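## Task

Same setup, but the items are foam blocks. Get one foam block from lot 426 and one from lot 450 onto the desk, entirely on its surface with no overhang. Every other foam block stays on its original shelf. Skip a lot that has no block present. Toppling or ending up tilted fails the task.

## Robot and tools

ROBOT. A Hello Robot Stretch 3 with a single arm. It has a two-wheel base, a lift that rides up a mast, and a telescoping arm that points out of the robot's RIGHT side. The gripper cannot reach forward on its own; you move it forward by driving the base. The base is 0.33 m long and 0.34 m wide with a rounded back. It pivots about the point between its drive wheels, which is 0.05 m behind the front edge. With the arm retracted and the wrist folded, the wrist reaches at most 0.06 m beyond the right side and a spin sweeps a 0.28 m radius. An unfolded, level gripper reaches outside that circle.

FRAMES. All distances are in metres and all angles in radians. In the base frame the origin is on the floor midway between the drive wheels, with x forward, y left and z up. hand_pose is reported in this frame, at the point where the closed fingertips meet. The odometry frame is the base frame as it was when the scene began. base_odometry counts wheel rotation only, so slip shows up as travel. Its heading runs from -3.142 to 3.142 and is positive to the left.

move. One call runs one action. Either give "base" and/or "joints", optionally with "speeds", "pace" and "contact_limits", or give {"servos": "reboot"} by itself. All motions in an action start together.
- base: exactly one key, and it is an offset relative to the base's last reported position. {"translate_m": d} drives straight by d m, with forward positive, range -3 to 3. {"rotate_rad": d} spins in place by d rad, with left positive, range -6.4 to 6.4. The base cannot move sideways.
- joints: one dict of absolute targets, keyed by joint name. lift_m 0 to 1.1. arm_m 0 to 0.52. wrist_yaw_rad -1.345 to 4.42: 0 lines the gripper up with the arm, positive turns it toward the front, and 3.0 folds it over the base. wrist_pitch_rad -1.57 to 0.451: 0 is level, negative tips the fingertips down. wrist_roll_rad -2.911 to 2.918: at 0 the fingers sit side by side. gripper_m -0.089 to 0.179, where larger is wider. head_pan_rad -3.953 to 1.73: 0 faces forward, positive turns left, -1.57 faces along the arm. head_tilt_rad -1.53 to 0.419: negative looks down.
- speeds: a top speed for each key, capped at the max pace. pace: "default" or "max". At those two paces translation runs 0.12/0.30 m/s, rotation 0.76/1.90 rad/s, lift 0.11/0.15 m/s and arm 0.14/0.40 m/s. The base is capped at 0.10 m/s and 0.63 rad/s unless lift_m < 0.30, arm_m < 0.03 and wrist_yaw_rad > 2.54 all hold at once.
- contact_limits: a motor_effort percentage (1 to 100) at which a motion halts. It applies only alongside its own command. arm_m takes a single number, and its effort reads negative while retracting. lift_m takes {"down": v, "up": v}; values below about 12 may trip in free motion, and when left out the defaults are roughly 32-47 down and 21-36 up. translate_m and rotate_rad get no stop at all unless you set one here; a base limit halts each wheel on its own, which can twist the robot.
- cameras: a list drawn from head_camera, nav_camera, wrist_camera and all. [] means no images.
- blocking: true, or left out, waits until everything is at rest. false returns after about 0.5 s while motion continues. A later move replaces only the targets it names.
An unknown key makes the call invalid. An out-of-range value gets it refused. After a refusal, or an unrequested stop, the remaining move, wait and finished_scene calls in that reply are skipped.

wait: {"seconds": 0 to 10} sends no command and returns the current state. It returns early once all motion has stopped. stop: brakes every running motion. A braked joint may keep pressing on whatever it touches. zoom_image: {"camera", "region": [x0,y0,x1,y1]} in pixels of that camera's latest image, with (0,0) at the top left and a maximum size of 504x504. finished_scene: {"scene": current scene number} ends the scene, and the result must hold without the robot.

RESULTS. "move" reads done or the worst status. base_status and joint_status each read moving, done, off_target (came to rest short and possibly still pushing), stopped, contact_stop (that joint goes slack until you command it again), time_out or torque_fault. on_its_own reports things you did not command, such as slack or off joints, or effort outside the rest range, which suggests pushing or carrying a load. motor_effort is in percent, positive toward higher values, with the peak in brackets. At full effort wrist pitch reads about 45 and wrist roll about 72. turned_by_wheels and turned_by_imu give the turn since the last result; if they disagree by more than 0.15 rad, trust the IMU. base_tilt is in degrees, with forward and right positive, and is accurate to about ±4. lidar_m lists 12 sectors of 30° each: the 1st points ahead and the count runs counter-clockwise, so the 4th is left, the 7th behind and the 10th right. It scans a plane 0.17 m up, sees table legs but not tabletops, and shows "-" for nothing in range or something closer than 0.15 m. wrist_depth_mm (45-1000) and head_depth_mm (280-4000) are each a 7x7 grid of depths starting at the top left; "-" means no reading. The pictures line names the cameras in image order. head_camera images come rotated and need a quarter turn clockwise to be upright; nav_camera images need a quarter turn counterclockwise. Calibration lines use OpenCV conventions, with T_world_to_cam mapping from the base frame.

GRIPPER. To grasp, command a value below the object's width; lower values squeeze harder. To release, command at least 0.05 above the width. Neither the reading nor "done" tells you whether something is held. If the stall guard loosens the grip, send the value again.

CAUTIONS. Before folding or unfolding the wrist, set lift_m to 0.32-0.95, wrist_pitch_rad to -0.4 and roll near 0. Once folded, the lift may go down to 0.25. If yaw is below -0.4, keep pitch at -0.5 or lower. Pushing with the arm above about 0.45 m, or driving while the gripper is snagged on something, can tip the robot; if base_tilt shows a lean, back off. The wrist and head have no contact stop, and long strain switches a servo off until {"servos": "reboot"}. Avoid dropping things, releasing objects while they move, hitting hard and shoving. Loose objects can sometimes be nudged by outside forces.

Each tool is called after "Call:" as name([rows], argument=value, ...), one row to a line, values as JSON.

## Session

Call:
move(joints={"head_pan_rad": 0.0, "head_tilt_rad": -0.35}, pace="max", cameras=["head_camera", "nav_camera"])

Call:
move(joints={"head_pan_rad": -1.57, "head_tilt_rad": -0.35}, pace="max", cameras=["head_camera", "nav_camera"])

Call:
move(joints={"head_pan_rad": 1.57, "head_tilt_rad": -0.35}, pace="max", cameras=["head_camera", "nav_camera"])

Scene clock: 0.70 s.
move: done
base_odometry: x=+0.000 y=+0.000 heading=+0.000
turned_by_wheels: +0.000
turned_by_imu: +0.000
base_tilt: forward=-0.4 right=-1.2
lidar_m: 0.85 0.78 0.78 0.97 1.18 1.17 1.58 1.49 1.13 1.38 3.13 1.31
head_depth_mm: 1114 1204 1321 1459 1620 1791 1507 / 1003 1080 1168 1274 1397 1540 1498 / 911 971 1045 1127 1226 1340 1419 / 834 885 947 1011 1094 1185 1289 / 770 814 864 920 982 1057 1140 / 717 753 796 841 893 956 1024 / 671 700 736 774 828 889 945
base_status: not commanded
joint_positions: lift_m=+0.306 arm_m=+0.001 wrist_yaw_rad=+2.853 wrist_pitch_rad=-0.337 wrist_roll_rad=+0.000 gripper_m=+0.037 head_pan_rad=+0.000 head_tilt_rad=-0.353
joint_status: all done
measured_speeds: all 0
motor_effort: left_wheel=-0.1(0.5) right_wheel=+0.2(0.8) lift_m=+26.5(27.3) arm_m=-7.0(7.7) wrist_yaw_rad=-1.1(1.2) wrist_pitch_rad=+2.1(2.1) wrist_roll_rad=+0.0(0.3) gripper_m=+0.5(1.0) head_pan_rad=+0.1(1.5) head_tilt_rad=-3.2(6.4)
hand_pose: x=+0.0453 y=+0.0786 z=+0.3376 quat_wxyz=(+0.218, +0.707, +0.017, +0.673) (m; base frame)
wrist_depth_mm: 138 - - 961 796 679 596 / 137 - - - 867 719 630 / 146 - - - 908 764 664 / 155 209 904 905 892 809 704 / 170 182 742 689 714 692 704 / 595 195 127 569 129 584 580 / 512 204 317 505 493 498 503
pictures: head_camera (sideways), nav_camera (sideways)
camera_calibration:
head_camera: T_world_to_cam=[[-0.295745, -0.0462813, -0.954145, 1.25906], [0.0376854, 0.997483, -0.0600643, 0.0775939], [0.954523, -0.0537211, -0.293256, 0.331428], [0, 0, 0, 1]] pos_world=[0.0530817, -0.0013228, 1.30318]
nav_camera: T_world_to_cam=[[0.320778, 0.01704, 0.947001, -1.19144], [0.0150498, -0.999804, 0.0128923, 0.0332991], [0.947035, 0.0101166, -0.320972, 0.365202], [0, 0, 0, 1]] pos_world=[0.0358271, 0.0499, 1.24508]

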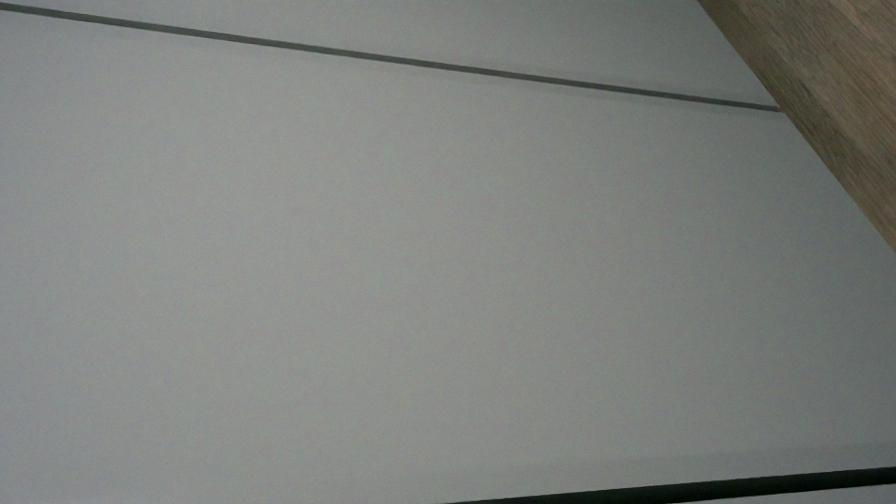

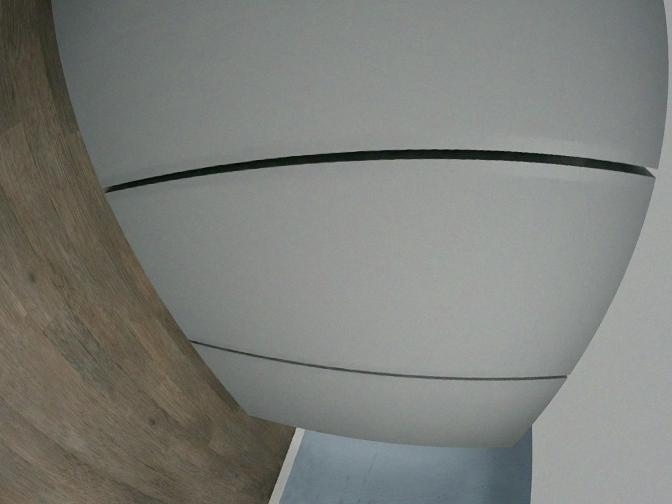

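Scene clock: 2.77 s.
move: done
base_odometry: x=+0.000 y=+0.000 heading=+0.000
turned_by_wheels: +0.000
turned_by_imu: +0.000
base_tilt: forward=-0.3 right=-1.3
lidar_m: 0.85 0.78 0.78 0.97 1.18 1.17 1.58 1.49 1.13 1.39 3.13 1.32
head_depth_mm: 1529 1586 1644 1681 1233 954 1340 / 1679 1743 1826 1837 1220 1734 1508 / 1866 1954 2043 2008 1213 1776 1501 / 2105 2206 2301 2029 1367 1838 1492 / 2418 2552 2683 1981 2248 1898 1480 / 2801 2993 3205 3065 2631 1890 1479 / 2832 3002 3128 3286 2608 1882 1472
base_status: not commanded
joint_positions: lift_m=+0.306 arm_m=+0.001 wrist_yaw_rad=+2.853 wrist_pitch_rad=-0.337 wrist_roll_rad=+0.000 gripper_m=+0.037 head_pan_rad=-1.578 head_tilt_rad=-0.353
joint_status: all done
measured_speeds: translate_m=+0.000 rotate_rad=+0.000 lift_m=+0.000 arm_m=+0.000 wrist_yaw_rad=+0.000 wrist_pitch_rad=+0.000 wrist_roll_rad=+0.000 head_pan_rad=+0.024 head_tilt_rad=+0.000
motor_effort: left_wheel=-0.3(0.5) right_wheel=+0.8(1.2) lift_m=+26.0(27.2) arm_m=-12.8(12.8) wrist_yaw_rad=-0.7(2.2) wrist_pitch_rad=+2.1(2.2) wrist_roll_rad=+0.1(0.3) gripper_m=+0.7(0.9) head_pan_rad=+3.0(5.7) head_tilt_rad=+1.4(5.3)
hand_pose: x=+0.0453 y=+0.0786 z=+0.3376 quat_wxyz=(+0.218, +0.707, +0.017, +0.673) (m; base frame)
wrist_depth_mm: 138 - - 929 791 681 606 / 137 - - - 860 728 631 / 146 - - - 914 764 666 / 155 208 896 903 897 808 703 / 171 182 744 686 719 704 695 / 588 195 127 575 130 588 589 / 514 204 317 505 488 504 497
pictures: head_camera (sideways), nav_camera (sideways)
camera_calibration:
head_camera: T_world_to_cam=[[-0.0440959, 0.296078, -0.954145, 1.25753], [0.997177, -0.045051, -0.0600643, 0.071741], [-0.0607689, -0.954101, -0.293256, 0.337621], [0, 0, 0, 1]] pos_world=[0.00443029, -0.0469707, 1.30318]
nav_camera: T_world_to_cam=[[0.0146705, -0.320896, 0.947001, -1.18957], [-0.999888, -0.00766564, 0.0128923, 0.0394902], [0.0031223, -0.947084, -0.320972, 0.37096], [0, 0, 0, 1]] pos_world=[0.0557791, -0.0300947, 1.24508]

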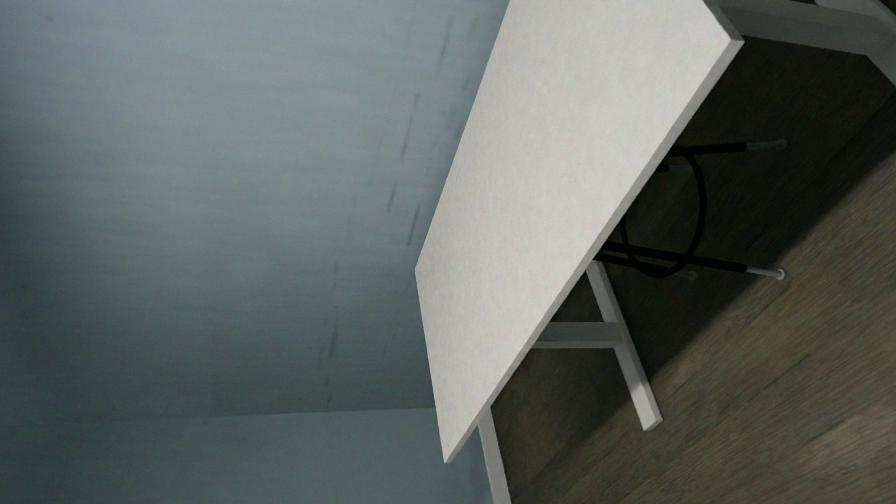

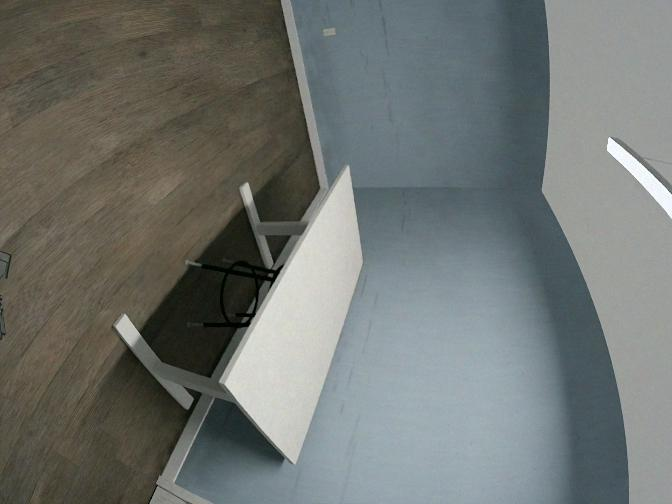

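Scene clock: 5.43 s.
move: done
base_odometry: x=+0.000 y=+0.000 heading=+0.000
turned_by_wheels: +0.000
turned_by_imu: +0.000
base_tilt: forward=-0.5 right=-1.2
lidar_m: 0.85 0.77 0.78 0.97 1.18 1.17 1.58 1.49 1.13 1.38 3.12 1.31
head_depth_mm: 764 788 818 849 881 913 955 / 841 874 907 941 982 1030 1078 / 934 975 1022 1074 1126 1192 1243 / 1055 1109 1165 1225 1299 1371 1407 / 1169 1233 1308 1394 1488 1591 1486 / 1289 1332 1474 1498 1568 1716 1479 / 1431 1489 1593 1643 1551 1709 1426
base_status: not commanded
joint_positions: lift_m=+0.306 arm_m=+0.001 wrist_yaw_rad=+2.853 wrist_pitch_rad=-0.337 wrist_roll_rad=+0.000 gripper_m=+0.037 head_pan_rad=+1.578 head_tilt_rad=-0.351
joint_status: all done
measured_speeds: translate_m=+0.000 rotate_rad=+0.000 lift_m=+0.000 arm_m=+0.000 wrist_yaw_rad=+0.000 wrist_pitch_rad=+0.000 wrist_roll_rad=+0.000 head_pan_rad=-0.024 head_tilt_rad=+0.000
motor_effort: left_wheel=-0.1(0.8) right_wheel=+0.2(1.5) lift_m=+26.7(27.1) arm_m=-12.4(13.0) wrist_yaw_rad=-0.2(1.9) wrist_pitch_rad=+2.1(2.2) wrist_roll_rad=-0.1(0.3) gripper_m=+0.8(0.9) head_pan_rad=-2.8(5.0) head_tilt_rad=+5.0(6.8)
hand_pose: x=+0.0453 y=+0.0786 z=+0.3376 quat_wxyz=(+0.218, +0.707, +0.017, +0.673) (m; base frame)
wrist_depth_mm: 138 - - 949 788 681 600 / 137 - - - 862 731 631 / 146 - - - 916 763 659 / 155 208 900 910 889 803 695 / 170 182 747 692 698 698 688 / 581 194 127 568 129 591 587 / 514 204 318 506 488 499 498
pictures: head_camera (sideways), nav_camera (sideways)
camera_calibration:
head_camera: T_world_to_cam=[[0.0484476, -0.293067, -0.954864, 1.2579], [-0.997735, 0.0304619, -0.0599722, 0.0837903], [0.0466629, 0.955607, -0.290927, 0.333935], [0, 0, 0, 1]] pos_world=[0.00707573, 0.0469869, 1.3033]
nav_camera: T_world_to_cam=[[-0.0193922, 0.318333, 0.94778, -1.19038], [0.999665, 0.0224039, 0.012929, 0.0272451], [-0.0171182, 0.947714, -0.318661, 0.368076], [0, 0, 0, 1]] pos_world=[-0.0440193, 0.029496, 1.24516]

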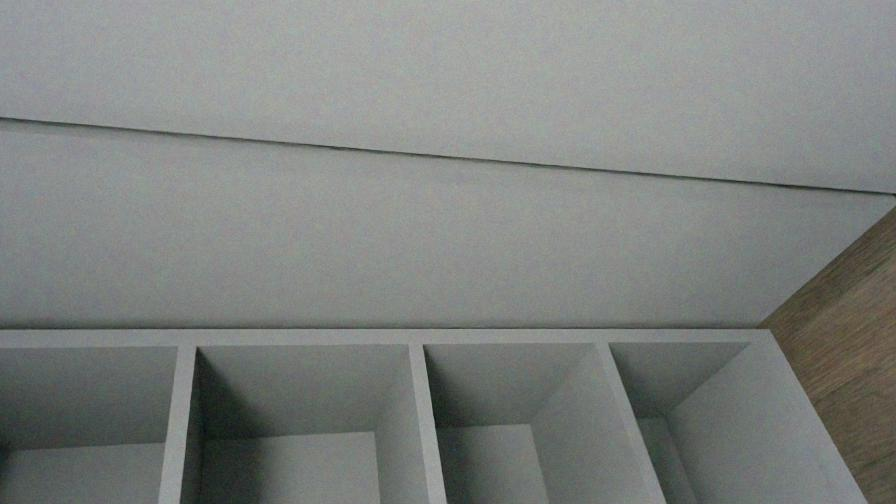

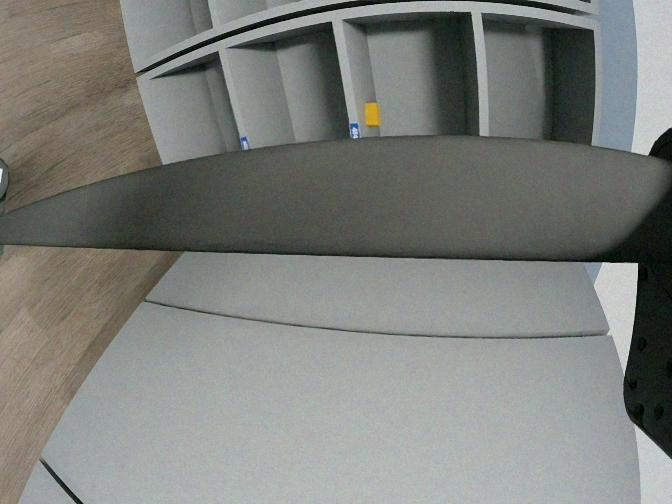

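Call:
zoom_image(camera="nav_camera", region=[200, 80, 400, 170])

Call:
move(joints={"head_pan_rad": -3.9, "head_tilt_rad": -0.5}, pace="max", cameras=["head_camera", "nav_camera"])

Scaled by 2.520 from the camera's 672x504 image, which has a finer 792x594 frame.

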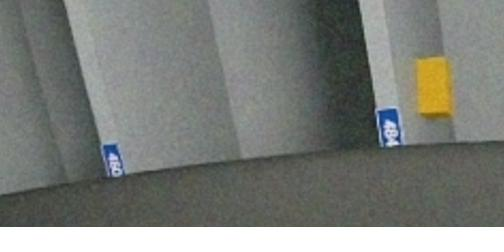

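Scene clock: 85.73 s.
move: done
base_odometry: x=+0.000 y=+0.000 heading=+0.000
turned_by_wheels: +0.000
turned_by_imu: +0.000
base_tilt: forward=-0.3 right=-1.3
lidar_m: 0.85 0.78 0.78 0.97 1.18 1.17 1.58 1.49 1.14 1.39 3.14 1.32
head_depth_mm: - - - - - - - / 1307 1437 - - - - - / 1313 1460 1462 1695 1783 1575 - / 996 1111 1248 1473 1476 1569 1331 / 1252 1484 1401 1673 1761 1571 1319 / 1361 1511 1544 1739 1830 1605 1316 / 1388 1542 1612 1728 1872 1606 1302
base_status: not commanded
joint_positions: lift_m=+0.306 arm_m=+0.001 wrist_yaw_rad=+2.853 wrist_pitch_rad=-0.337 wrist_roll_rad=+0.000 gripper_m=+0.037 head_pan_rad=-3.908 head_tilt_rad=-0.500
joint_status: all done
measured_speeds: translate_m=+0.000 rotate_rad=+0.000 lift_m=+0.000 arm_m=+0.000 wrist_yaw_rad=+0.000 wrist_pitch_rad=+0.000 wrist_roll_rad=+0.000 head_pan_rad=+0.024 head_tilt_rad=+0.000
motor_effort: left_wheel=-0.3(0.9) right_wheel=+0.1(1.3) lift_m=+25.9(27.0) arm_m=-12.6(12.8) wrist_yaw_rad=-0.1(1.5) wrist_pitch_rad=+2.0(2.1) wrist_roll_rad=-0.2(0.3) gripper_m=+0.7(1.0) head_pan_rad=+3.1(5.8) head_tilt_rad=-5.2(7.2)
hand_pose: x=+0.0453 y=+0.0786 z=+0.3376 quat_wxyz=(+0.218, +0.707, +0.017, +0.673) (m; base frame)
wrist_depth_mm: 137 - - 955 790 687 599 / 137 - - - 861 729 635 / 146 - - - 893 759 660 / 155 208 905 883 902 804 697 / 171 182 746 686 715 704 692 / 592 195 127 574 129 594 584 / 516 204 320 506 486 505 495
pictures: head_camera (sideways), nav_camera (sideways)
camera_calibration:
head_camera: T_world_to_cam=[[0.343481, -0.266544, -0.900542, 1.1852], [-0.712452, -0.69871, -0.0649356, 0.0884997], [-0.611909, 0.663897, -0.429893, 0.518801], [0, 0, 0, 1]] pos_world=[-0.026584, 0.0333137, 1.2961]
nav_camera: T_world_to_cam=[[-0.34028, 0.304058, 0.889808, -1.11277], [0.681464, 0.731776, 0.0105486, 0.0322873], [-0.647932, 0.609961, -0.456213, 0.550926], [0, 0, 0, 1]] pos_world=[-0.0436929, -0.0213244, 1.24115]

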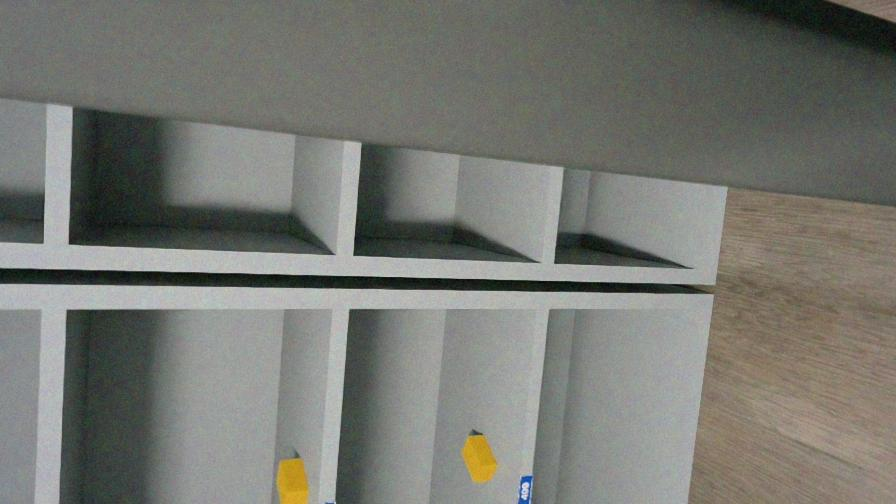

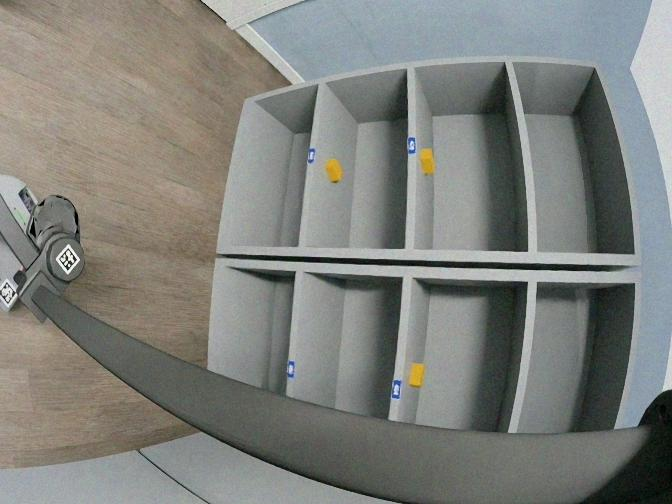

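Call:
zoom_image(camera="nav_camera", region=[280, 330, 430, 430])

Call:
zoom_image(camera="nav_camera", region=[290, 120, 450, 200])

Call:
move(joints={"head_pan_rad": -3.65, "head_tilt_rad": -0.5}, pace="max", cameras=["head_camera"])

Scaled by 3.360 from the camera's 672x504 image, which has a finer 792x594 frame.

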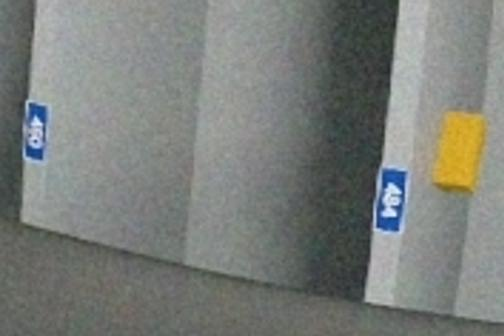

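Scaled by 3.150 from the camera's 672x504 image, which has a finer 792x594 frame.

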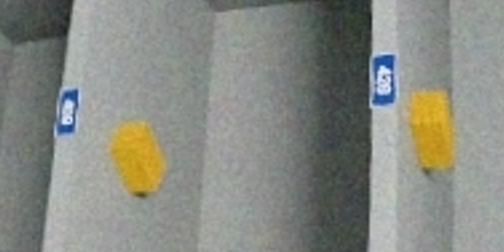

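Scene clock: 95.60 s.
move: done
base_odometry: x=+0.000 y=+0.000 heading=+0.000
turned_by_wheels: +0.000
turned_by_imu: +0.000
base_tilt: forward=-0.3 right=-1.3
lidar_m: 0.85 0.78 0.78 0.96 1.18 1.17 1.58 1.49 1.13 1.38 3.13 1.32
head_depth_mm: 975 1342 1346 1615 1468 1565 1381 / 1017 1083 1152 1267 1400 1544 1340 / 1386 1512 1582 1722 1448 1547 1328 / 1449 1597 1635 1794 1899 1626 1329 / 1507 1669 1747 1779 1980 1622 1323 / 1539 1695 1761 1788 1946 1612 1315 / 1372 1461 1534 1687 1851 1603 1309
base_status: not commanded
joint_positions: lift_m=+0.306 arm_m=+0.001 wrist_yaw_rad=+2.853 wrist_pitch_rad=-0.337 wrist_roll_rad=+0.000 gripper_m=+0.037 head_pan_rad=-3.641 head_tilt_rad=-0.500
joint_status: all done
measured_speeds: all 0
motor_effort: left_wheel=-0.3(0.7) right_wheel=+0.6(1.0) lift_m=+26.4(27.2) arm_m=-12.3(12.6) wrist_yaw_rad=+0.2(1.3) wrist_pitch_rad=+2.1(2.1) wrist_roll_rad=+0.1(0.3) gripper_m=+0.3(0.9) head_pan_rad=+2.4(4.2) head_tilt_rad=-4.2(7.2)
hand_pose: x=+0.0453 y=+0.0786 z=+0.3376 quat_wxyz=(+0.218, +0.707, +0.017, +0.673) (m; base frame)
wrist_depth_mm: 138 - - 943 788 687 602 / 137 - - - 847 729 637 / 145 - - - 917 771 668 / 156 207 909 925 889 807 701 / 171 182 753 688 714 705 688 / 580 194 127 572 130 589 588 / 511 204 316 505 489 502 501
pictures: head_camera (sideways)
camera_calibration:
head_camera: T_world_to_cam=[[0.401733, -0.166549, -0.900484, 1.18477], [-0.502889, -0.861908, -0.0649393, 0.0872262], [-0.765319, 0.478932, -0.430013, 0.519892], [0, 0, 0, 1]] pos_world=[-0.0342137, 0.0235112, 1.29609]

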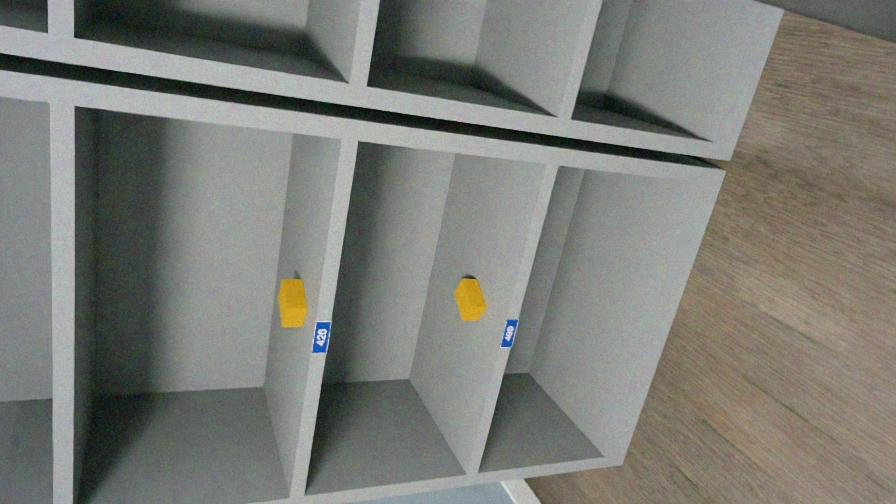

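Call:
zoom_image(camera="head_camera", region=[290, 310, 350, 366])

Call:
zoom_image(camera="head_camera", region=[480, 305, 540, 361])

Call:
move(joints={"head_pan_rad": 1.72, "head_tilt_rad": -0.75}, pace="max", cameras=["head_camera"])

Scaled by 8.400 from the camera's 896x504 image, which has a finer 1280x720 frame.

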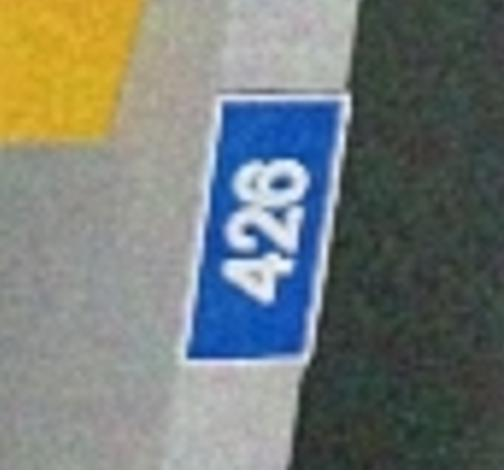

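Scaled by 8.400 from the camera's 896x504 image, which has a finer 1280x720 frame.

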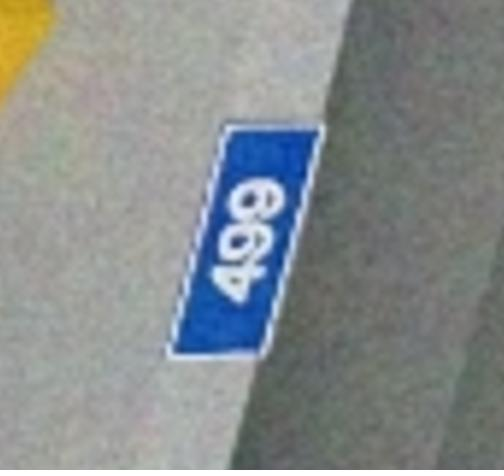

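Scene clock: 102.47 s.
move: done
base_odometry: x=+0.000 y=+0.000 heading=+0.000
turned_by_wheels: +0.000
turned_by_imu: +0.000
base_tilt: forward=-0.2 right=-1.3
lidar_m: 0.85 0.78 0.78 0.96 1.18 1.17 1.58 1.49 1.14 1.39 3.12 1.31
head_depth_mm: 916 975 1047 1125 1216 1302 1178 / 1049 1126 1220 1329 1471 1369 1172 / 1165 1286 1452 1632 1622 1356 1166 / 1304 1468 1569 1823 1619 1346 1159 / 1409 1654 1598 1866 1608 1337 1152 / 1366 1572 - - - - - / - - - - - - 1125
base_status: not commanded
joint_positions: lift_m=+0.306 arm_m=+0.001 wrist_yaw_rad=+2.853 wrist_pitch_rad=-0.337 wrist_roll_rad=+0.000 gripper_m=+0.037 head_pan_rad=+1.790 head_tilt_rad=-0.759
joint_status: all done
joint sent to its limit — head_pan_rad, upper limit.
measured_speeds: all 0
motor_effort: left_wheel=-0.3(0.6) right_wheel=-0.3(1.1) lift_m=+26.6(27.3) arm_m=-12.1(12.5) wrist_yaw_rad=-0.5(2.0) wrist_pitch_rad=+2.1(2.2) wrist_roll_rad=-0.3(0.4) gripper_m=+0.3(1.1) head_pan_rad=+23.0(36.1) head_tilt_rad=+2.3(9.0)
hand_pose: x=+0.0453 y=+0.0786 z=+0.3376 quat_wxyz=(+0.218, +0.707, +0.017, +0.673) (m; base frame)
wrist_depth_mm: 137 - - 953 800 682 605 / 137 - - - 845 724 630 / 146 - - - 908 763 658 / 155 208 896 902 884 806 700 / 170 181 749 679 706 712 702 / 586 195 127 577 130 586 584 / 519 204 319 504 490 504 506
pictures: head_camera (sideways)
camera_calibration:
head_camera: T_world_to_cam=[[0.186215, -0.622571, -0.760085, 1.00302], [-0.97596, -0.206383, -0.0700587, 0.096754], [-0.113252, 0.754858, -0.646037, 0.796971], [0, 0, 0, 1]] pos_world=[-0.0020913, 0.0428204, 1.28403]

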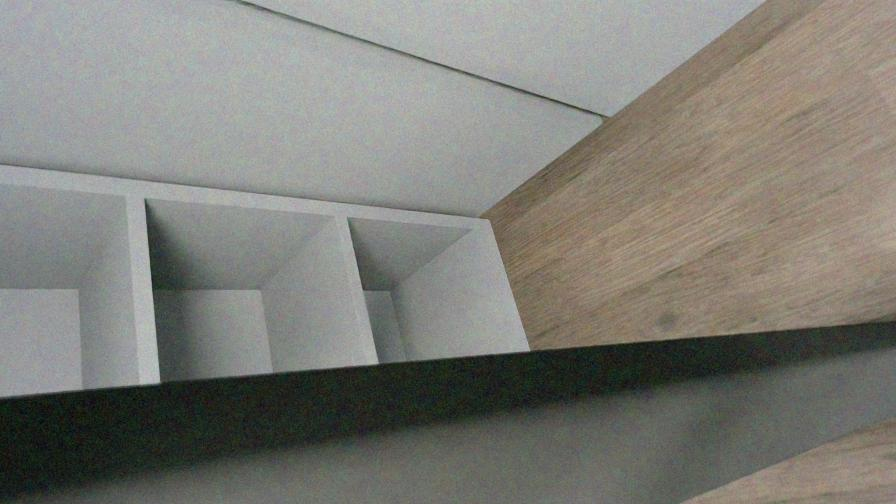

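Call:
move(base={"rotate_rad": -0.077}, joints={"lift_m": 0.28, "head_pan_rad": -1.57, "head_tilt_rad": -0.5}, pace="max", cameras=[])

Call:
move(base={"translate_m": -0.862}, pace="max", cameras=[])

Call:
move(base={"rotate_rad": -2.466}, pace="max", cameras=["head_camera"])

Scene clock: 164.53 s.
move: done
base_odometry: x=+0.000 y=+0.000 heading=-0.077
turned_by_wheels: -0.077
turned_by_imu: -0.075
base_tilt: forward=-0.3 right=-1.1
lidar_m: 0.88 0.78 0.78 0.92 1.52 1.17 1.58 1.49 1.13 1.34 3.14 1.47
head_depth_mm: 1424 1506 1598 1408 1124 1619 1345 / 1549 1648 1752 1393 1010 1546 1345 / 1683 1809 1913 1377 1677 1648 1307 / 1864 2011 2097 1360 1966 1630 1330 / 2112 2273 2323 1528 2041 1628 1319 / 2372 2620 2675 2231 2102 1618 1312 / 2720 3008 3179 2937 2090 1603 1308
base_status: done
joint_positions: lift_m=+0.280 arm_m=+0.001 wrist_yaw_rad=+2.853 wrist_pitch_rad=-0.338 wrist_roll_rad=+0.000 gripper_m=+0.037 head_pan_rad=-1.578 head_tilt_rad=-0.498
joint_status: all done
measured_speeds: translate_m=+0.000 rotate_rad=+0.000 lift_m=+0.000 arm_m=+0.000 wrist_yaw_rad=+0.000 wrist_pitch_rad=+0.000 wrist_roll_rad=+0.000 head_pan_rad=+0.024 head_tilt_rad=+0.000
motor_effort: left_wheel=+5.4(12.3) right_wheel=-7.9(12.9) lift_m=+29.0(30.4) arm_m=-11.9(12.2) wrist_yaw_rad=-1.1(2.2) wrist_pitch_rad=+2.3(2.5) wrist_roll_rad=-0.2(0.3) gripper_m=+0.4(1.0) head_pan_rad=+3.0(5.6) head_tilt_rad=-4.5(7.4)
hand_pose: x=+0.0452 y=+0.0785 z=+0.3109 quat_wxyz=(+0.218, +0.707, +0.018, +0.673) (m; base frame)
wrist_depth_mm: 137 - - 896 761 679 605 / 137 - - 959 830 718 633 / 146 - - - 892 772 666 / 155 207 867 842 843 773 709 / 172 182 698 648 665 654 653 / 547 194 127 528 129 556 546 / 485 206 287 451 466 473 472
pictures: none
No camera images: "cameras" was empty.

Scene clock: 168.73 s.
move: done
base_odometry: x=-0.859 y=+0.066 heading=-0.077
turned_by_wheels: +0.000
turned_by_imu: +0.000
base_tilt: forward=-0.4 right=-1.3
lidar_m: 1.59 1.41 1.41 0.70 0.86 0.83 0.73 0.87 0.88 1.02 1.13 2.67
head_depth_mm: 803 851 906 960 1024 1099 1187 / 900 948 989 1058 1139 1234 1296 / 987 1052 1131 1216 1317 1421 1337 / 1088 1176 1269 1376 1509 1579 1329 / 1217 1320 1451 1488 1771 1627 1319 / 1384 1519 1680 1337 2006 1576 1316 / 1596 1786 1903 1315 1309 1445 1305
base_status: done
joint_positions: lift_m=+0.280 arm_m=+0.001 wrist_yaw_rad=+2.853 wrist_pitch_rad=-0.338 wrist_roll_rad=+0.000 gripper_m=+0.037 head_pan_rad=-1.570 head_tilt_rad=-0.500
joint_status: not commanded
measured_speeds: all 0
motor_effort: left_wheel=-1.4(13.7) right_wheel=-7.6(15.2) lift_m=+26.7(29.7) arm_m=-11.4(12.7) wrist_yaw_rad=-1.1(1.8) wrist_pitch_rad=+2.2(2.4) wrist_roll_rad=+0.0(0.3) gripper_m=+0.2(1.1) head_pan_rad=+3.9(4.1) head_tilt_rad=-4.3(5.2)
hand_pose: x=+0.0452 y=+0.0785 z=+0.3109 quat_wxyz=(+0.218, +0.707, +0.018, +0.673) (m; base frame)
wrist_depth_mm: 138 685 - - - - - / 137 743 - - - - - / 146 791 818 - - - - / 155 206 800 853 842 822 821 / 172 182 699 641 664 655 660 / 557 195 127 525 130 549 550 / 480 205 288 453 460 473 473
pictures: none
No camera images: "cameras" was empty.

Scene clock: 171.33 s.
move: done
base_odometry: x=-0.859 y=+0.066 heading=-2.542
turned_by_wheels: -2.466
turned_by_imu: -2.421
base_tilt: forward=-0.3 right=-1.2
lidar_m: 0.87 0.90 1.13 1.89 2.09 1.48 1.41 1.44 0.70 1.03 0.73 0.90
head_depth_mm: 843 924 984 745 973 921 917 / 856 931 999 739 1173 970 1164 / 853 924 996 730 1199 963 1160 / 850 919 990 700 1191 958 1153 / 844 916 983 683 1179 921 1150 / 838 907 978 704 1169 951 1150 / 836 901 974 697 1162 942 1144
base_status: done
joint_positions: lift_m=+0.280 arm_m=+0.001 wrist_yaw_rad=+2.853 wrist_pitch_rad=-0.338 wrist_roll_rad=+0.000 gripper_m=+0.037 head_pan_rad=-1.570 head_tilt_rad=-0.500
joint_status: not commanded
measured_speeds: all 0
motor_effort: left_wheel=+5.7(15.3) right_wheel=-9.1(15.6) lift_m=+25.2(29.7) arm_m=-11.8(13.3) wrist_yaw_rad=+0.9(1.4) wrist_pitch_rad=+2.2(2.4) wrist_roll_rad=-0.1(0.3) gripper_m=+0.7(1.0) head_pan_rad=+2.9(4.0) head_tilt_rad=-3.0(5.1)
hand_pose: x=+0.0452 y=+0.0785 z=+0.3109 quat_wxyz=(+0.218, +0.707, +0.018, +0.673) (m; base frame)
wrist_depth_mm: 138 - - - - - 839 / 137 - - - - - 840 / 146 - - - - - 849 / 156 206 849 842 834 830 824 / 172 183 702 643 666 662 660 / 552 195 127 523 130 549 548 / 484 205 288 450 464 473 469
pictures: head_camera (sideways)
camera_calibration:
head_camera: T_world_to_cam=[[-0.0467483, 0.43265, -0.900349, 1.18733], [0.997513, -0.0273756, -0.0649482, 0.0780853], [-0.0527474, -0.901146, -0.430294, 0.515911], [0, 0, 0, 1]] pos_world=[0.00482761, -0.0466496, 1.29608]

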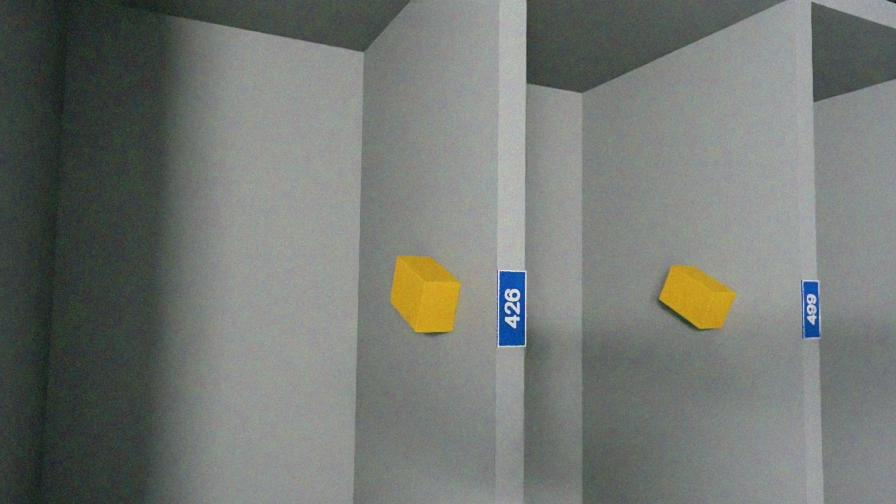

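Call:
move(joints={"lift_m": 0.36, "wrist_pitch_rad": -0.4}, pace="max", cameras=[])

Call:
move(joints={"lift_m": 1.03, "wrist_yaw_rad": 0.0, "gripper_m": 0.179}, pace="max", cameras=["wrist_camera"])

Call:
zoom_image(camera="wrist_camera", region=[260, 20, 420, 140])

Scene clock: 181.00 s.
move: done
base_odometry: x=-0.859 y=+0.066 heading=-2.542
turned_by_wheels: +0.000
turned_by_imu: +0.000
base_tilt: forward=-0.4 right=-1.2
lidar_m: 0.87 0.90 1.13 1.90 2.09 1.48 1.41 1.45 0.70 1.03 0.73 0.90
head_depth_mm: 839 924 988 745 973 921 915 / 858 930 1003 738 1180 972 1165 / 855 922 998 728 1197 963 1162 / 850 918 991 700 1191 958 1153 / 846 913 985 683 1181 923 1148 / 841 907 978 705 1169 946 1145 / 837 904 971 697 1164 945 1144
base_status: not commanded
joint_positions: lift_m=+0.360 arm_m=+0.001 wrist_yaw_rad=+2.853 wrist_pitch_rad=-0.413 wrist_roll_rad=+0.000 gripper_m=+0.037 head_pan_rad=-1.570 head_tilt_rad=-0.500
joint_status: all done
measured_speeds: all 0
motor_effort: left_wheel=+5.5(6.2) right_wheel=-9.3(10.0) lift_m=+25.5(33.3) arm_m=-9.6(10.4) wrist_yaw_rad=-1.1(1.7) wrist_pitch_rad=+2.0(4.1) wrist_roll_rad=-0.1(0.3) gripper_m=+0.3(0.9) head_pan_rad=+1.6(2.7) head_tilt_rad=-1.4(3.4)
hand_pose: x=+0.0428 y=+0.0701 z=+0.3738 quat_wxyz=(+0.243, +0.705, +0.044, +0.664) (m; base frame)
wrist_depth_mm: 137 - - - - - 840 / 139 - - - - - 834 / 148 - - - - - 887 / 164 180 899 885 879 863 826 / 697 192 747 698 716 705 717 / 626 211 127 578 130 597 602 / 550 229 342 517 511 530 531
pictures: none
No camera images: "cameras" was empty.

Scene clock: 186.27 s.
move: done
base_odometry: x=-0.859 y=+0.066 heading=-2.542
turned_by_wheels: +0.000
turned_by_imu: +0.000
base_tilt: forward=-0.3 right=-1.3
lidar_m: 0.87 0.89 1.13 1.90 2.10 1.47 1.41 1.45 0.70 1.03 0.73 0.90
head_depth_mm: 840 926 987 - - - - / 858 930 1005 790 - - - / 854 923 994 777 - - - / 852 919 986 722 1146 - 1151 / 846 913 982 683 1177 903 1149 / 838 908 977 705 1090 949 1141 / 836 903 972 696 1160 942 1144
base_status: not commanded
joint_positions: lift_m=+1.030 arm_m=+0.001 wrist_yaw_rad=+0.003 wrist_pitch_rad=-0.414 wrist_roll_rad=+0.000 gripper_m=+0.179 head_pan_rad=-1.570 head_tilt_rad=-0.500
joint_status: all done
measured_speeds: all 0
motor_effort: left_wheel=+5.9(6.5) right_wheel=-9.3(10.5) lift_m=+26.9(32.9) arm_m=-5.5(9.2) wrist_yaw_rad=-3.8(7.5) wrist_pitch_rad=+2.1(2.2) wrist_roll_rad=-0.1(0.3) gripper_m=+0.9(85.8) head_pan_rad=+0.8(2.4) head_tilt_rad=-0.2(2.6)
hand_pose: x=-0.0209 y=-0.3705 z=+1.0436 quat_wxyz=(+0.693, +0.146, -0.691, -0.145) (m; base frame)
wrist_depth_mm: 631 734 733 737 722 677 472 / 550 553 536 490 526 518 452 / 400 399 393 389 384 381 378 / 602 779 - - - 664 458 / 567 774 - - 878 783 475 / 116 142 783 762 780 762 121 / 118 685 692 681 674 664 110
pictures: wrist_camera
camera_calibration:
wrist_camera: T_world_to_cam=[[-0.998892, -0.0397589, -0.0251941, -0.00264964], [-0.00239651, 0.577521, -0.816372, 1.09844], [0.0470081, -0.815407, -0.576977, 0.46722], [0, 0, 0, 1]] pos_world=[-0.0219774, -0.253503, 1.16624]

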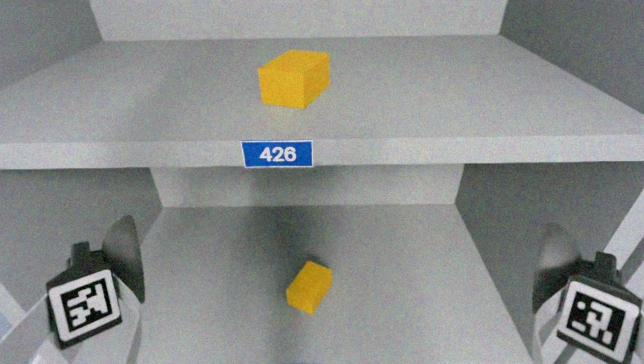

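Scaled by 3.150.

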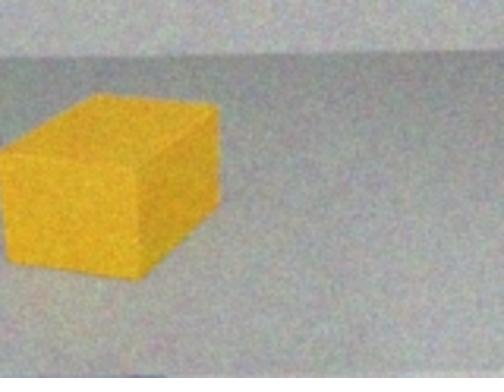

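Call:
move(base={"translate_m": 0.163}, joints={"wrist_yaw_rad": -0.336, "lift_m": 1.005}, cameras=[])

Call:
move(joints={"arm_m": 0.273}, speeds={"arm_m": 0.3}, cameras=["wrist_camera"])

Scene clock: 229.27 s.
move: done
base_odometry: x=-0.994 y=-0.026 heading=-2.542
turned_by_wheels: +0.000
turned_by_imu: +0.000
base_tilt: forward=-0.3 right=-1.2
lidar_m: 0.71 0.73 0.99 1.09 2.33 1.65 1.57 0.85 0.80 1.02 0.63 0.74
head_depth_mm: 845 928 1005 796 - - - / 850 922 994 716 - - - / 848 920 989 687 - - - / 844 911 984 719 1174 927 847 / 839 909 977 712 1170 954 1153 / 834 904 971 703 1160 948 1143 / 823 880 939 697 974 912 865
base_status: done
joint_positions: lift_m=+1.005 arm_m=+0.001 wrist_yaw_rad=-0.333 wrist_pitch_rad=-0.414 wrist_roll_rad=+0.000 gripper_m=+0.179 head_pan_rad=-1.570 head_tilt_rad=-0.500
joint_status: all done
measured_speeds: all 0
motor_effort: left_wheel=+3.6(11.0) right_wheel=+6.4(10.1) lift_m=+24.5(25.9) arm_m=-1.5(3.0) wrist_yaw_rad=-1.8(6.2) wrist_pitch_rad=+2.1(2.2) wrist_roll_rad=+0.0(0.3) gripper_m=+0.4(1.1) head_pan_rad=-0.1(1.1) head_tilt_rad=+1.6(2.1)
hand_pose: x=-0.0951 y=-0.3581 z=+1.0186 quat_wxyz=(+0.659, +0.029, -0.706, -0.258) (m; base frame)
wrist_depth_mm: 617 656 695 727 715 578 471 / 470 469 431 439 449 462 497 / 340 339 356 378 830 633 564 / 320 337 - - 991 663 - / 634 148 864 837 865 725 871 / 116 142 754 732 739 754 121 / 118 643 656 673 - 937 110
pictures: none
No camera images: "cameras" was empty.

Scene clock: 232.33 s.
move: done
base_odometry: x=-0.994 y=-0.026 heading=-2.542
turned_by_wheels: +0.000
turned_by_imu: +0.000
base_tilt: forward=-0.2 right=-1.3
lidar_m: 0.71 0.73 0.99 1.09 2.33 1.65 1.57 0.85 0.80 1.02 0.64 0.74
head_depth_mm: 844 926 973 624 1205 977 1174 / 851 922 378 608 1198 972 1169 / 847 918 363 349 1188 936 1157 / 841 911 958 388 1178 958 1158 / 836 907 976 711 1171 950 1151 / 832 901 969 705 1163 948 1144 / 822 878 940 696 975 909 864
base_status: not commanded
joint_positions: lift_m=+1.005 arm_m=+0.273 wrist_yaw_rad=-0.333 wrist_pitch_rad=-0.414 wrist_roll_rad=+0.000 gripper_m=+0.179 head_pan_rad=-1.570 head_tilt_rad=-0.500
joint_status: all done
measured_speeds: all 0
motor_effort: left_wheel=+3.2(4.0) right_wheel=+6.5(7.5) lift_m=+26.5(26.8) arm_m=+12.7(14.6) wrist_yaw_rad=-3.3(4.1) wrist_pitch_rad=+2.1(2.2) wrist_roll_rad=-0.1(0.3) gripper_m=+0.6(1.0) head_pan_rad=-0.3(1.3) head_tilt_rad=+2.3(2.8)
hand_pose: x=-0.0951 y=-0.6305 z=+1.0186 quat_wxyz=(+0.659, +0.029, -0.706, -0.258) (m; base frame)
wrist_depth_mm: 405 431 467 507 560 568 445 / 428 445 453 455 448 439 427 / 338 337 332 298 325 324 319 / 265 263 261 239 248 254 254 / 218 216 215 207 212 211 210 / 119 141 183 182 181 180 121 / 118 156 159 162 157 161 110
pictures: wrist_camera
camera_calibration:
wrist_camera: T_world_to_cam=[[-0.956108, 0.291928, -0.025194, 0.125433], [0.18822, 0.545994, -0.816372, 1.22625], [-0.224566, -0.785282, -0.576977, 0.237437], [0, 0, 0, 1]] pos_world=[-0.0575572, -0.51969, 1.14123]

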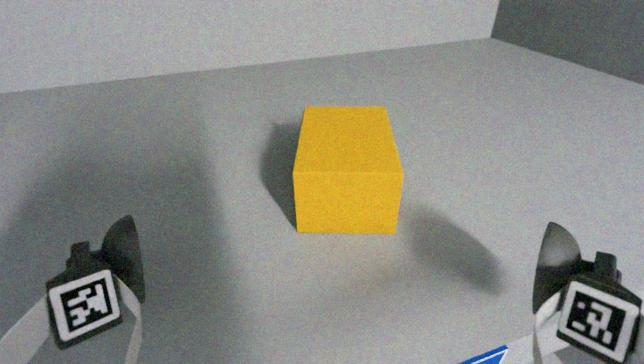

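Call:
move(base={"translate_m": -0.03}, joints={"arm_m": 0.3595}, speeds={"arm_m": 0.06, "translate_m": 0.021}, contact_limits={"arm_m": 35}, cameras=["wrist_camera"])

Call:
move(joints={"gripper_m": 0.03}, cameras=[])

Call:
move(joints={"lift_m": 1.065}, cameras=["wrist_camera"])

Call:
move(joints={"arm_m": 0.0}, speeds={"arm_m": 0.25}, cameras=["wrist_camera"])

Scene clock: 256.43 s.
move: done
base_odometry: x=-0.969 y=-0.009 heading=-2.542
turned_by_wheels: +0.000
turned_by_imu: +0.000
base_tilt: forward=-0.4 right=-1.2
lidar_m: 0.74 0.76 1.03 1.09 2.29 1.61 1.54 0.85 0.79 1.02 0.65 0.77
head_depth_mm: 845 931 988 658 1205 976 1158 / 850 923 419 687 1198 972 1168 / 848 920 431 613 1190 935 1164 / 843 915 950 613 1181 953 1155 / 837 909 975 712 1172 953 1148 / 835 904 970 704 1164 946 1144 / 830 899 957 697 1080 939 962
base_status: done
joint_positions: lift_m=+1.005 arm_m=+0.360 wrist_yaw_rad=-0.333 wrist_pitch_rad=-0.414 wrist_roll_rad=+0.000 gripper_m=+0.179 head_pan_rad=-1.570 head_tilt_rad=-0.500
joint_status: all done
measured_speeds: all 0
motor_effort: left_wheel=-7.6(9.8) right_wheel=-6.5(9.3) lift_m=+28.6(30.2) arm_m=+12.5(14.0) wrist_yaw_rad=-3.3(4.1) wrist_pitch_rad=+2.1(2.2) wrist_roll_rad=-0.2(0.4) gripper_m=+0.2(1.2) head_pan_rad=-1.6(2.0) head_tilt_rad=+3.8(4.3)
contact_limits: arm_m 35 (drawing in: default 31, maximum 55; extending or still: default 39, maximum 69)
hand_pose: x=-0.0951 y=-0.7170 z=+1.0186 quat_wxyz=(+0.659, +0.029, -0.706, -0.258) (m; base frame)
wrist_depth_mm: 338 361 390 421 463 496 416 / 360 385 410 433 442 439 403 / 337 335 331 327 326 324 321 / 264 262 260 272 256 255 254 / 218 215 215 - 212 212 210 / 119 141 182 - 180 180 121 / 118 155 159 - 149 156 111
pictures: wrist_camera
camera_calibration:
wrist_camera: T_world_to_cam=[[-0.956101, 0.291952, -0.0251941, 0.150697], [0.188234, 0.54599, -0.816372, 1.27348], [-0.224586, -0.785277, -0.576977, 0.169514], [0, 0, 0, 1]] pos_world=[-0.0575598, -0.606188, 1.14124]

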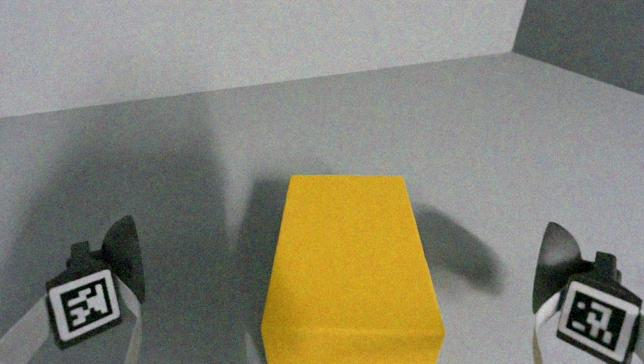

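Scene clock: 258.47 s.
move: done
base_odometry: x=-0.969 y=-0.009 heading=-2.542
turned_by_wheels: +0.000
turned_by_imu: +0.000
base_tilt: forward=-0.3 right=-1.1
lidar_m: 0.74 0.76 1.03 1.09 2.29 1.62 1.54 0.85 0.78 1.03 0.65 0.77
head_depth_mm: 841 930 985 659 1203 978 1161 / 852 922 419 696 1196 970 1165 / 848 921 431 613 1191 936 1160 / 846 913 952 614 1181 960 1159 / 837 906 976 713 1172 952 1153 / 836 902 972 707 1162 949 1146 / 831 899 955 697 1080 939 961
base_status: not commanded
joint_positions: lift_m=+1.005 arm_m=+0.360 wrist_yaw_rad=-0.335 wrist_pitch_rad=-0.406 wrist_roll_rad=+0.001 gripper_m=+0.031 head_pan_rad=-1.570 head_tilt_rad=-0.500
joint_status: all done
measured_speeds: all 0
motor_effort: left_wheel=-6.0(8.0) right_wheel=-6.2(7.3) lift_m=+22.9(30.0) arm_m=+9.7(13.1) wrist_yaw_rad=-1.5(4.2) wrist_pitch_rad=+0.7(2.2) wrist_roll_rad=-0.3(0.6) gripper_m=-17.1(89.8) head_pan_rad=-2.1(2.3) head_tilt_rad=+4.2(4.9)
contact_limits: arm_m 35 (drawing in: default 31, maximum 55; extending or still: default 39, maximum 69)
hand_pose: x=-0.0957 y=-0.7178 z=+1.0204 quat_wxyz=(+0.659, +0.025, -0.707, -0.256) (m; base frame)
wrist_depth_mm: 337 358 390 423 459 493 414 / 360 384 410 439 461 455 414 / 346 343 342 338 335 329 326 / 271 269 266 277 262 261 258 / 229 219 156 - 152 215 212 / 187 187 129 - 128 177 181 / 162 120 153 - 152 122 158
pictures: none
No camera images: "cameras" was empty.

Scene clock: 259.83 s.
move: done
base_odometry: x=-0.969 y=-0.009 heading=-2.542
turned_by_wheels: +0.000
turned_by_imu: +0.000
base_tilt: forward=-0.3 right=-1.2
lidar_m: 0.74 0.76 1.03 1.10 2.29 1.62 1.54 0.85 0.79 1.02 0.65 0.77
head_depth_mm: 840 906 1024 746 1175 981 1159 / 853 444 990 739 1197 973 1166 / 849 417 409 687 1188 936 1158 / 843 893 447 717 1182 958 1154 / 840 909 978 713 1167 955 1151 / 835 902 970 704 1167 949 1146 / 830 899 951 697 1079 939 958
base_status: not commanded
joint_positions: lift_m=+1.065 arm_m=+0.360 wrist_yaw_rad=-0.335 wrist_pitch_rad=-0.414 wrist_roll_rad=+0.001 gripper_m=+0.031 head_pan_rad=-1.570 head_tilt_rad=-0.500
joint_status: all done
measured_speeds: all 0
motor_effort: left_wheel=-5.9(6.1) right_wheel=-6.4(7.8) lift_m=+28.3(31.7) arm_m=+3.0(9.9) wrist_yaw_rad=-1.4(3.1) wrist_pitch_rad=+2.2(2.3) wrist_roll_rad=-0.4(0.7) gripper_m=-16.8(17.4) head_pan_rad=-2.1(2.4) head_tilt_rad=+3.5(4.3)
contact_limits: arm_m 35 (drawing in: default 31, maximum 55; extending or still: default 39, maximum 69)
hand_pose: x=-0.0954 y=-0.7168 z=+1.0785 quat_wxyz=(+0.658, +0.028, -0.706, -0.259) (m; base frame)
wrist_depth_mm: 334 359 388 422 461 494 415 / 360 385 419 459 505 539 429 / 385 417 442 459 458 455 420 / 375 371 368 - 359 359 358 / 305 305 156 - 150 297 294 / 260 265 129 - 128 245 251 / 225 110 212 - 210 209 220
pictures: wrist_camera
camera_calibration:
wrist_camera: T_world_to_cam=[[-0.955541, 0.293705, -0.0260674, 0.154137], [0.190059, 0.545916, -0.815998, 1.32202], [-0.225432, -0.784674, -0.577466, 0.205004], [0, 0, 0, 1]] pos_world=[-0.0577639, -0.606122, 1.20117]

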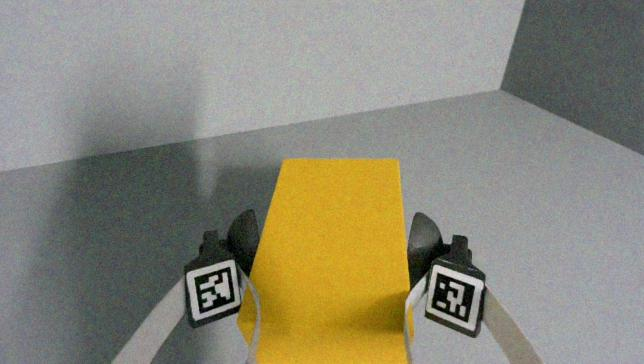

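Scene clock: 263.33 s.
move: done
base_odometry: x=-0.969 y=-0.009 heading=-2.542
turned_by_wheels: +0.000
turned_by_imu: +0.000
base_tilt: forward=-0.4 right=-1.2
lidar_m: 0.74 0.76 1.03 1.09 2.29 1.61 1.54 0.85 0.78 1.02 0.65 0.77
head_depth_mm: 838 928 990 - - - - / 854 926 986 - - - - / 848 918 977 - - - - / 842 913 984 719 1181 990 - / 841 907 979 714 1172 950 1149 / 835 900 973 707 1162 948 1145 / 831 895 953 698 1080 940 960
base_status: not commanded
joint_positions: lift_m=+1.065 arm_m=+0.001 wrist_yaw_rad=-0.335 wrist_pitch_rad=-0.415 wrist_roll_rad=+0.001 gripper_m=+0.031 head_pan_rad=-1.570 head_tilt_rad=-0.500
joint_status: all done
measured_speeds: all 0
motor_effort: left_wheel=-6.0(6.3) right_wheel=-6.2(7.2) lift_m=+26.7(28.0) arm_m=-12.0(14.7) wrist_yaw_rad=-2.1(3.1) wrist_pitch_rad=+2.3(2.3) wrist_roll_rad=-0.2(0.7) gripper_m=-16.7(17.4) head_pan_rad=-2.5(3.3) head_tilt_rad=+2.9(4.1)
hand_pose: x=-0.0954 y=-0.3578 z=+1.0784 quat_wxyz=(+0.658, +0.028, -0.706, -0.259) (m; base frame)
wrist_depth_mm: 637 658 719 778 759 556 458 / 646 661 645 642 632 548 499 / 480 477 473 466 465 506 567 / 377 374 386 - 864 618 - / 351 373 152 - 149 686 953 / 721 844 129 - 128 760 - / 645 120 129 - 933 902 -
pictures: wrist_camera
camera_calibration:
wrist_camera: T_world_to_cam=[[-0.955538, 0.293713, -0.0260783, 0.048731], [0.190139, 0.546144, -0.815827, 1.1259], [-0.225376, -0.784513, -0.577707, 0.48696], [0, 0, 0, 1]] pos_world=[-0.0577636, -0.24719, 1.20113]

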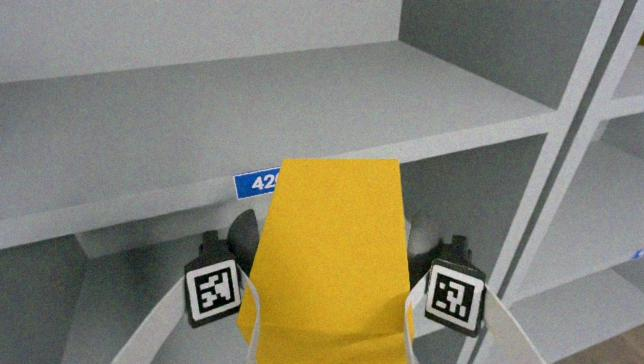

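Call:
move(base={"rotate_rad": 2.216}, joints={"lift_m": 0.88, "wrist_yaw_rad": 0.0}, pace="max", cameras=[])

Call:
move(base={"translate_m": 1.02}, joints={"head_pan_rad": -1.4, "head_tilt_rad": -0.65}, pace="max", cameras=["wrist_camera", "head_camera"])

Scene clock: 281.53 s.
move: done
base_odometry: x=-0.969 y=-0.009 heading=-0.327
turned_by_wheels: +2.216
turned_by_imu: +2.180
base_tilt: forward=-0.3 right=-1.1
lidar_m: 2.07 1.57 1.54 0.78 0.80 0.98 0.65 0.76 0.74 0.78 1.09 1.62
head_depth_mm: 607 645 689 741 802 872 929 / 642 684 734 793 862 943 1015 / 679 730 786 853 934 997 1052 / 723 778 846 922 1018 477 283 / 768 834 926 1019 1135 1252 1289 / 852 928 1022 1135 1272 1456 1320 / 921 1009 1117 1249 1433 1553 1313
base_status: done
joint_positions: lift_m=+0.880 arm_m=+0.001 wrist_yaw_rad=-0.002 wrist_pitch_rad=-0.416 wrist_roll_rad=+0.001 gripper_m=+0.031 head_pan_rad=-1.570 head_tilt_rad=-0.500
joint_status: all done
measured_speeds: all 0
motor_effort: left_wheel=-8.3(13.5) right_wheel=+7.8(12.4) lift_m=+28.9(30.1) arm_m=-12.3(13.0) wrist_yaw_rad=+1.6(6.7) wrist_pitch_rad=+2.4(2.5) wrist_roll_rad=-0.3(0.6) gripper_m=-16.5(17.3) head_pan_rad=-2.8(3.7) head_tilt_rad=+2.0(3.6)
hand_pose: x=-0.0221 y=-0.3702 z=+0.8932 quat_wxyz=(+0.692, +0.145, -0.692, -0.147) (m; base frame)
wrist_depth_mm: - 971 770 607 511 444 393 / 951 957 860 659 549 477 419 / 762 - 946 711 599 507 440 / - - - - 621 545 471 / - - 155 - 150 584 499 / - - 129 - 128 601 538 / - - 129 - 845 629 579
pictures: none
No camera images: "cameras" was empty.

Scene clock: 292.67 s.
move: done
base_odometry: x=-0.003 y=-0.336 heading=-0.327
turned_by_wheels: +0.000
turned_by_imu: +0.000
base_tilt: forward=-0.3 right=-1.1
lidar_m: 1.32 1.00 0.98 1.04 1.48 1.42 1.66 1.32 0.85 1.07 1.00 2.88
head_depth_mm: 1177 1269 1361 1059 804 707 - / 1273 1383 1446 1046 799 293 - / 1375 1513 1497 1041 794 296 298 / 1508 1659 1475 1025 1613 1406 1190 / 1648 1837 1462 1022 1696 1439 1207 / 1839 2073 1432 1159 1759 1426 1204 / 2077 2392 1420 2171 1746 1417 1201
base_status: done
joint_positions: lift_m=+0.880 arm_m=+0.001 wrist_yaw_rad=-0.002 wrist_pitch_rad=-0.416 wrist_roll_rad=+0.001 gripper_m=+0.031 head_pan_rad=-1.400 head_tilt_rad=-0.650
joint_status: all done
measured_speeds: all 0
motor_effort: left_wheel=+5.3(9.8) right_wheel=+3.6(13.8) lift_m=+26.7(29.7) arm_m=-10.5(13.0) wrist_yaw_rad=+1.9(3.1) wrist_pitch_rad=+2.5(2.6) wrist_roll_rad=-0.4(0.7) gripper_m=-16.8(17.4) head_pan_rad=+3.1(5.4) head_tilt_rad=-5.7(7.4)
hand_pose: x=-0.0221 y=-0.3702 z=+0.8932 quat_wxyz=(+0.692, +0.145, -0.692, -0.147) (m; base frame)
wrist_depth_mm: - - - - - 948 838 / - 935 908 923 878 881 882 / - 752 663 665 661 646 920 / - - 586 - 513 513 - / - - 155 - 150 440 - / - - 129 - 128 383 - / - - 129 - - - -
pictures: head_camera (sideways), wrist_camera
camera_calibration:
head_camera: T_world_to_cam=[[-0.141145, 0.546012, -0.825802, 1.09069], [0.986104, 0.151365, -0.0684631, 0.0827179], [0.0876155, -0.82399, -0.559789, 0.683547], [0, 0, 0, 1]] pos_world=[0.0124874, -0.044813, 1.289]
wrist_camera: T_world_to_cam=[[-0.999078, -0.0340948, -0.0261079, -0.00469987], [0.00154232, 0.579088, -0.815264, 0.975161], [0.042915, -0.814552, -0.578501, 0.382259], [0, 0, 0, 1]] pos_world=[-0.0226042, -0.253494, 1.01603]

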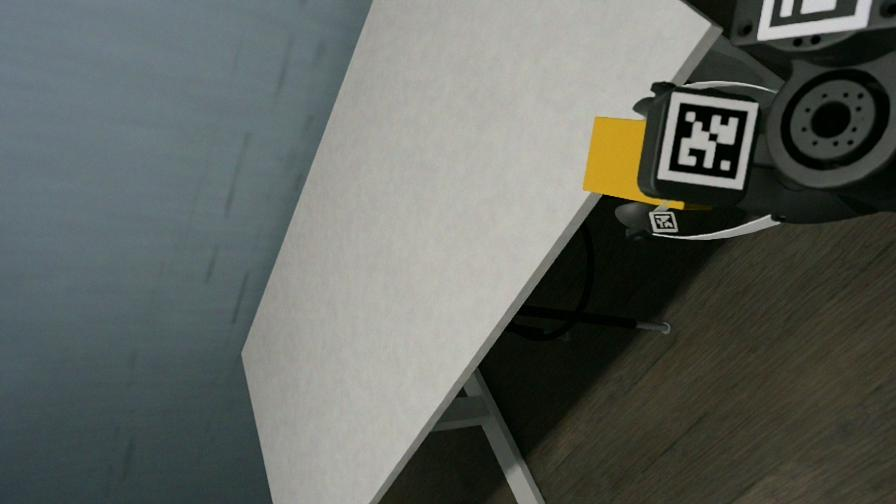

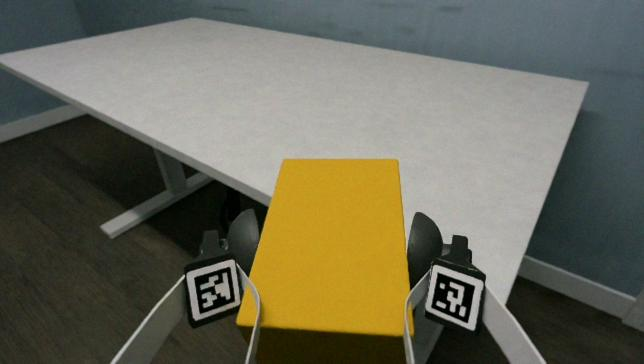

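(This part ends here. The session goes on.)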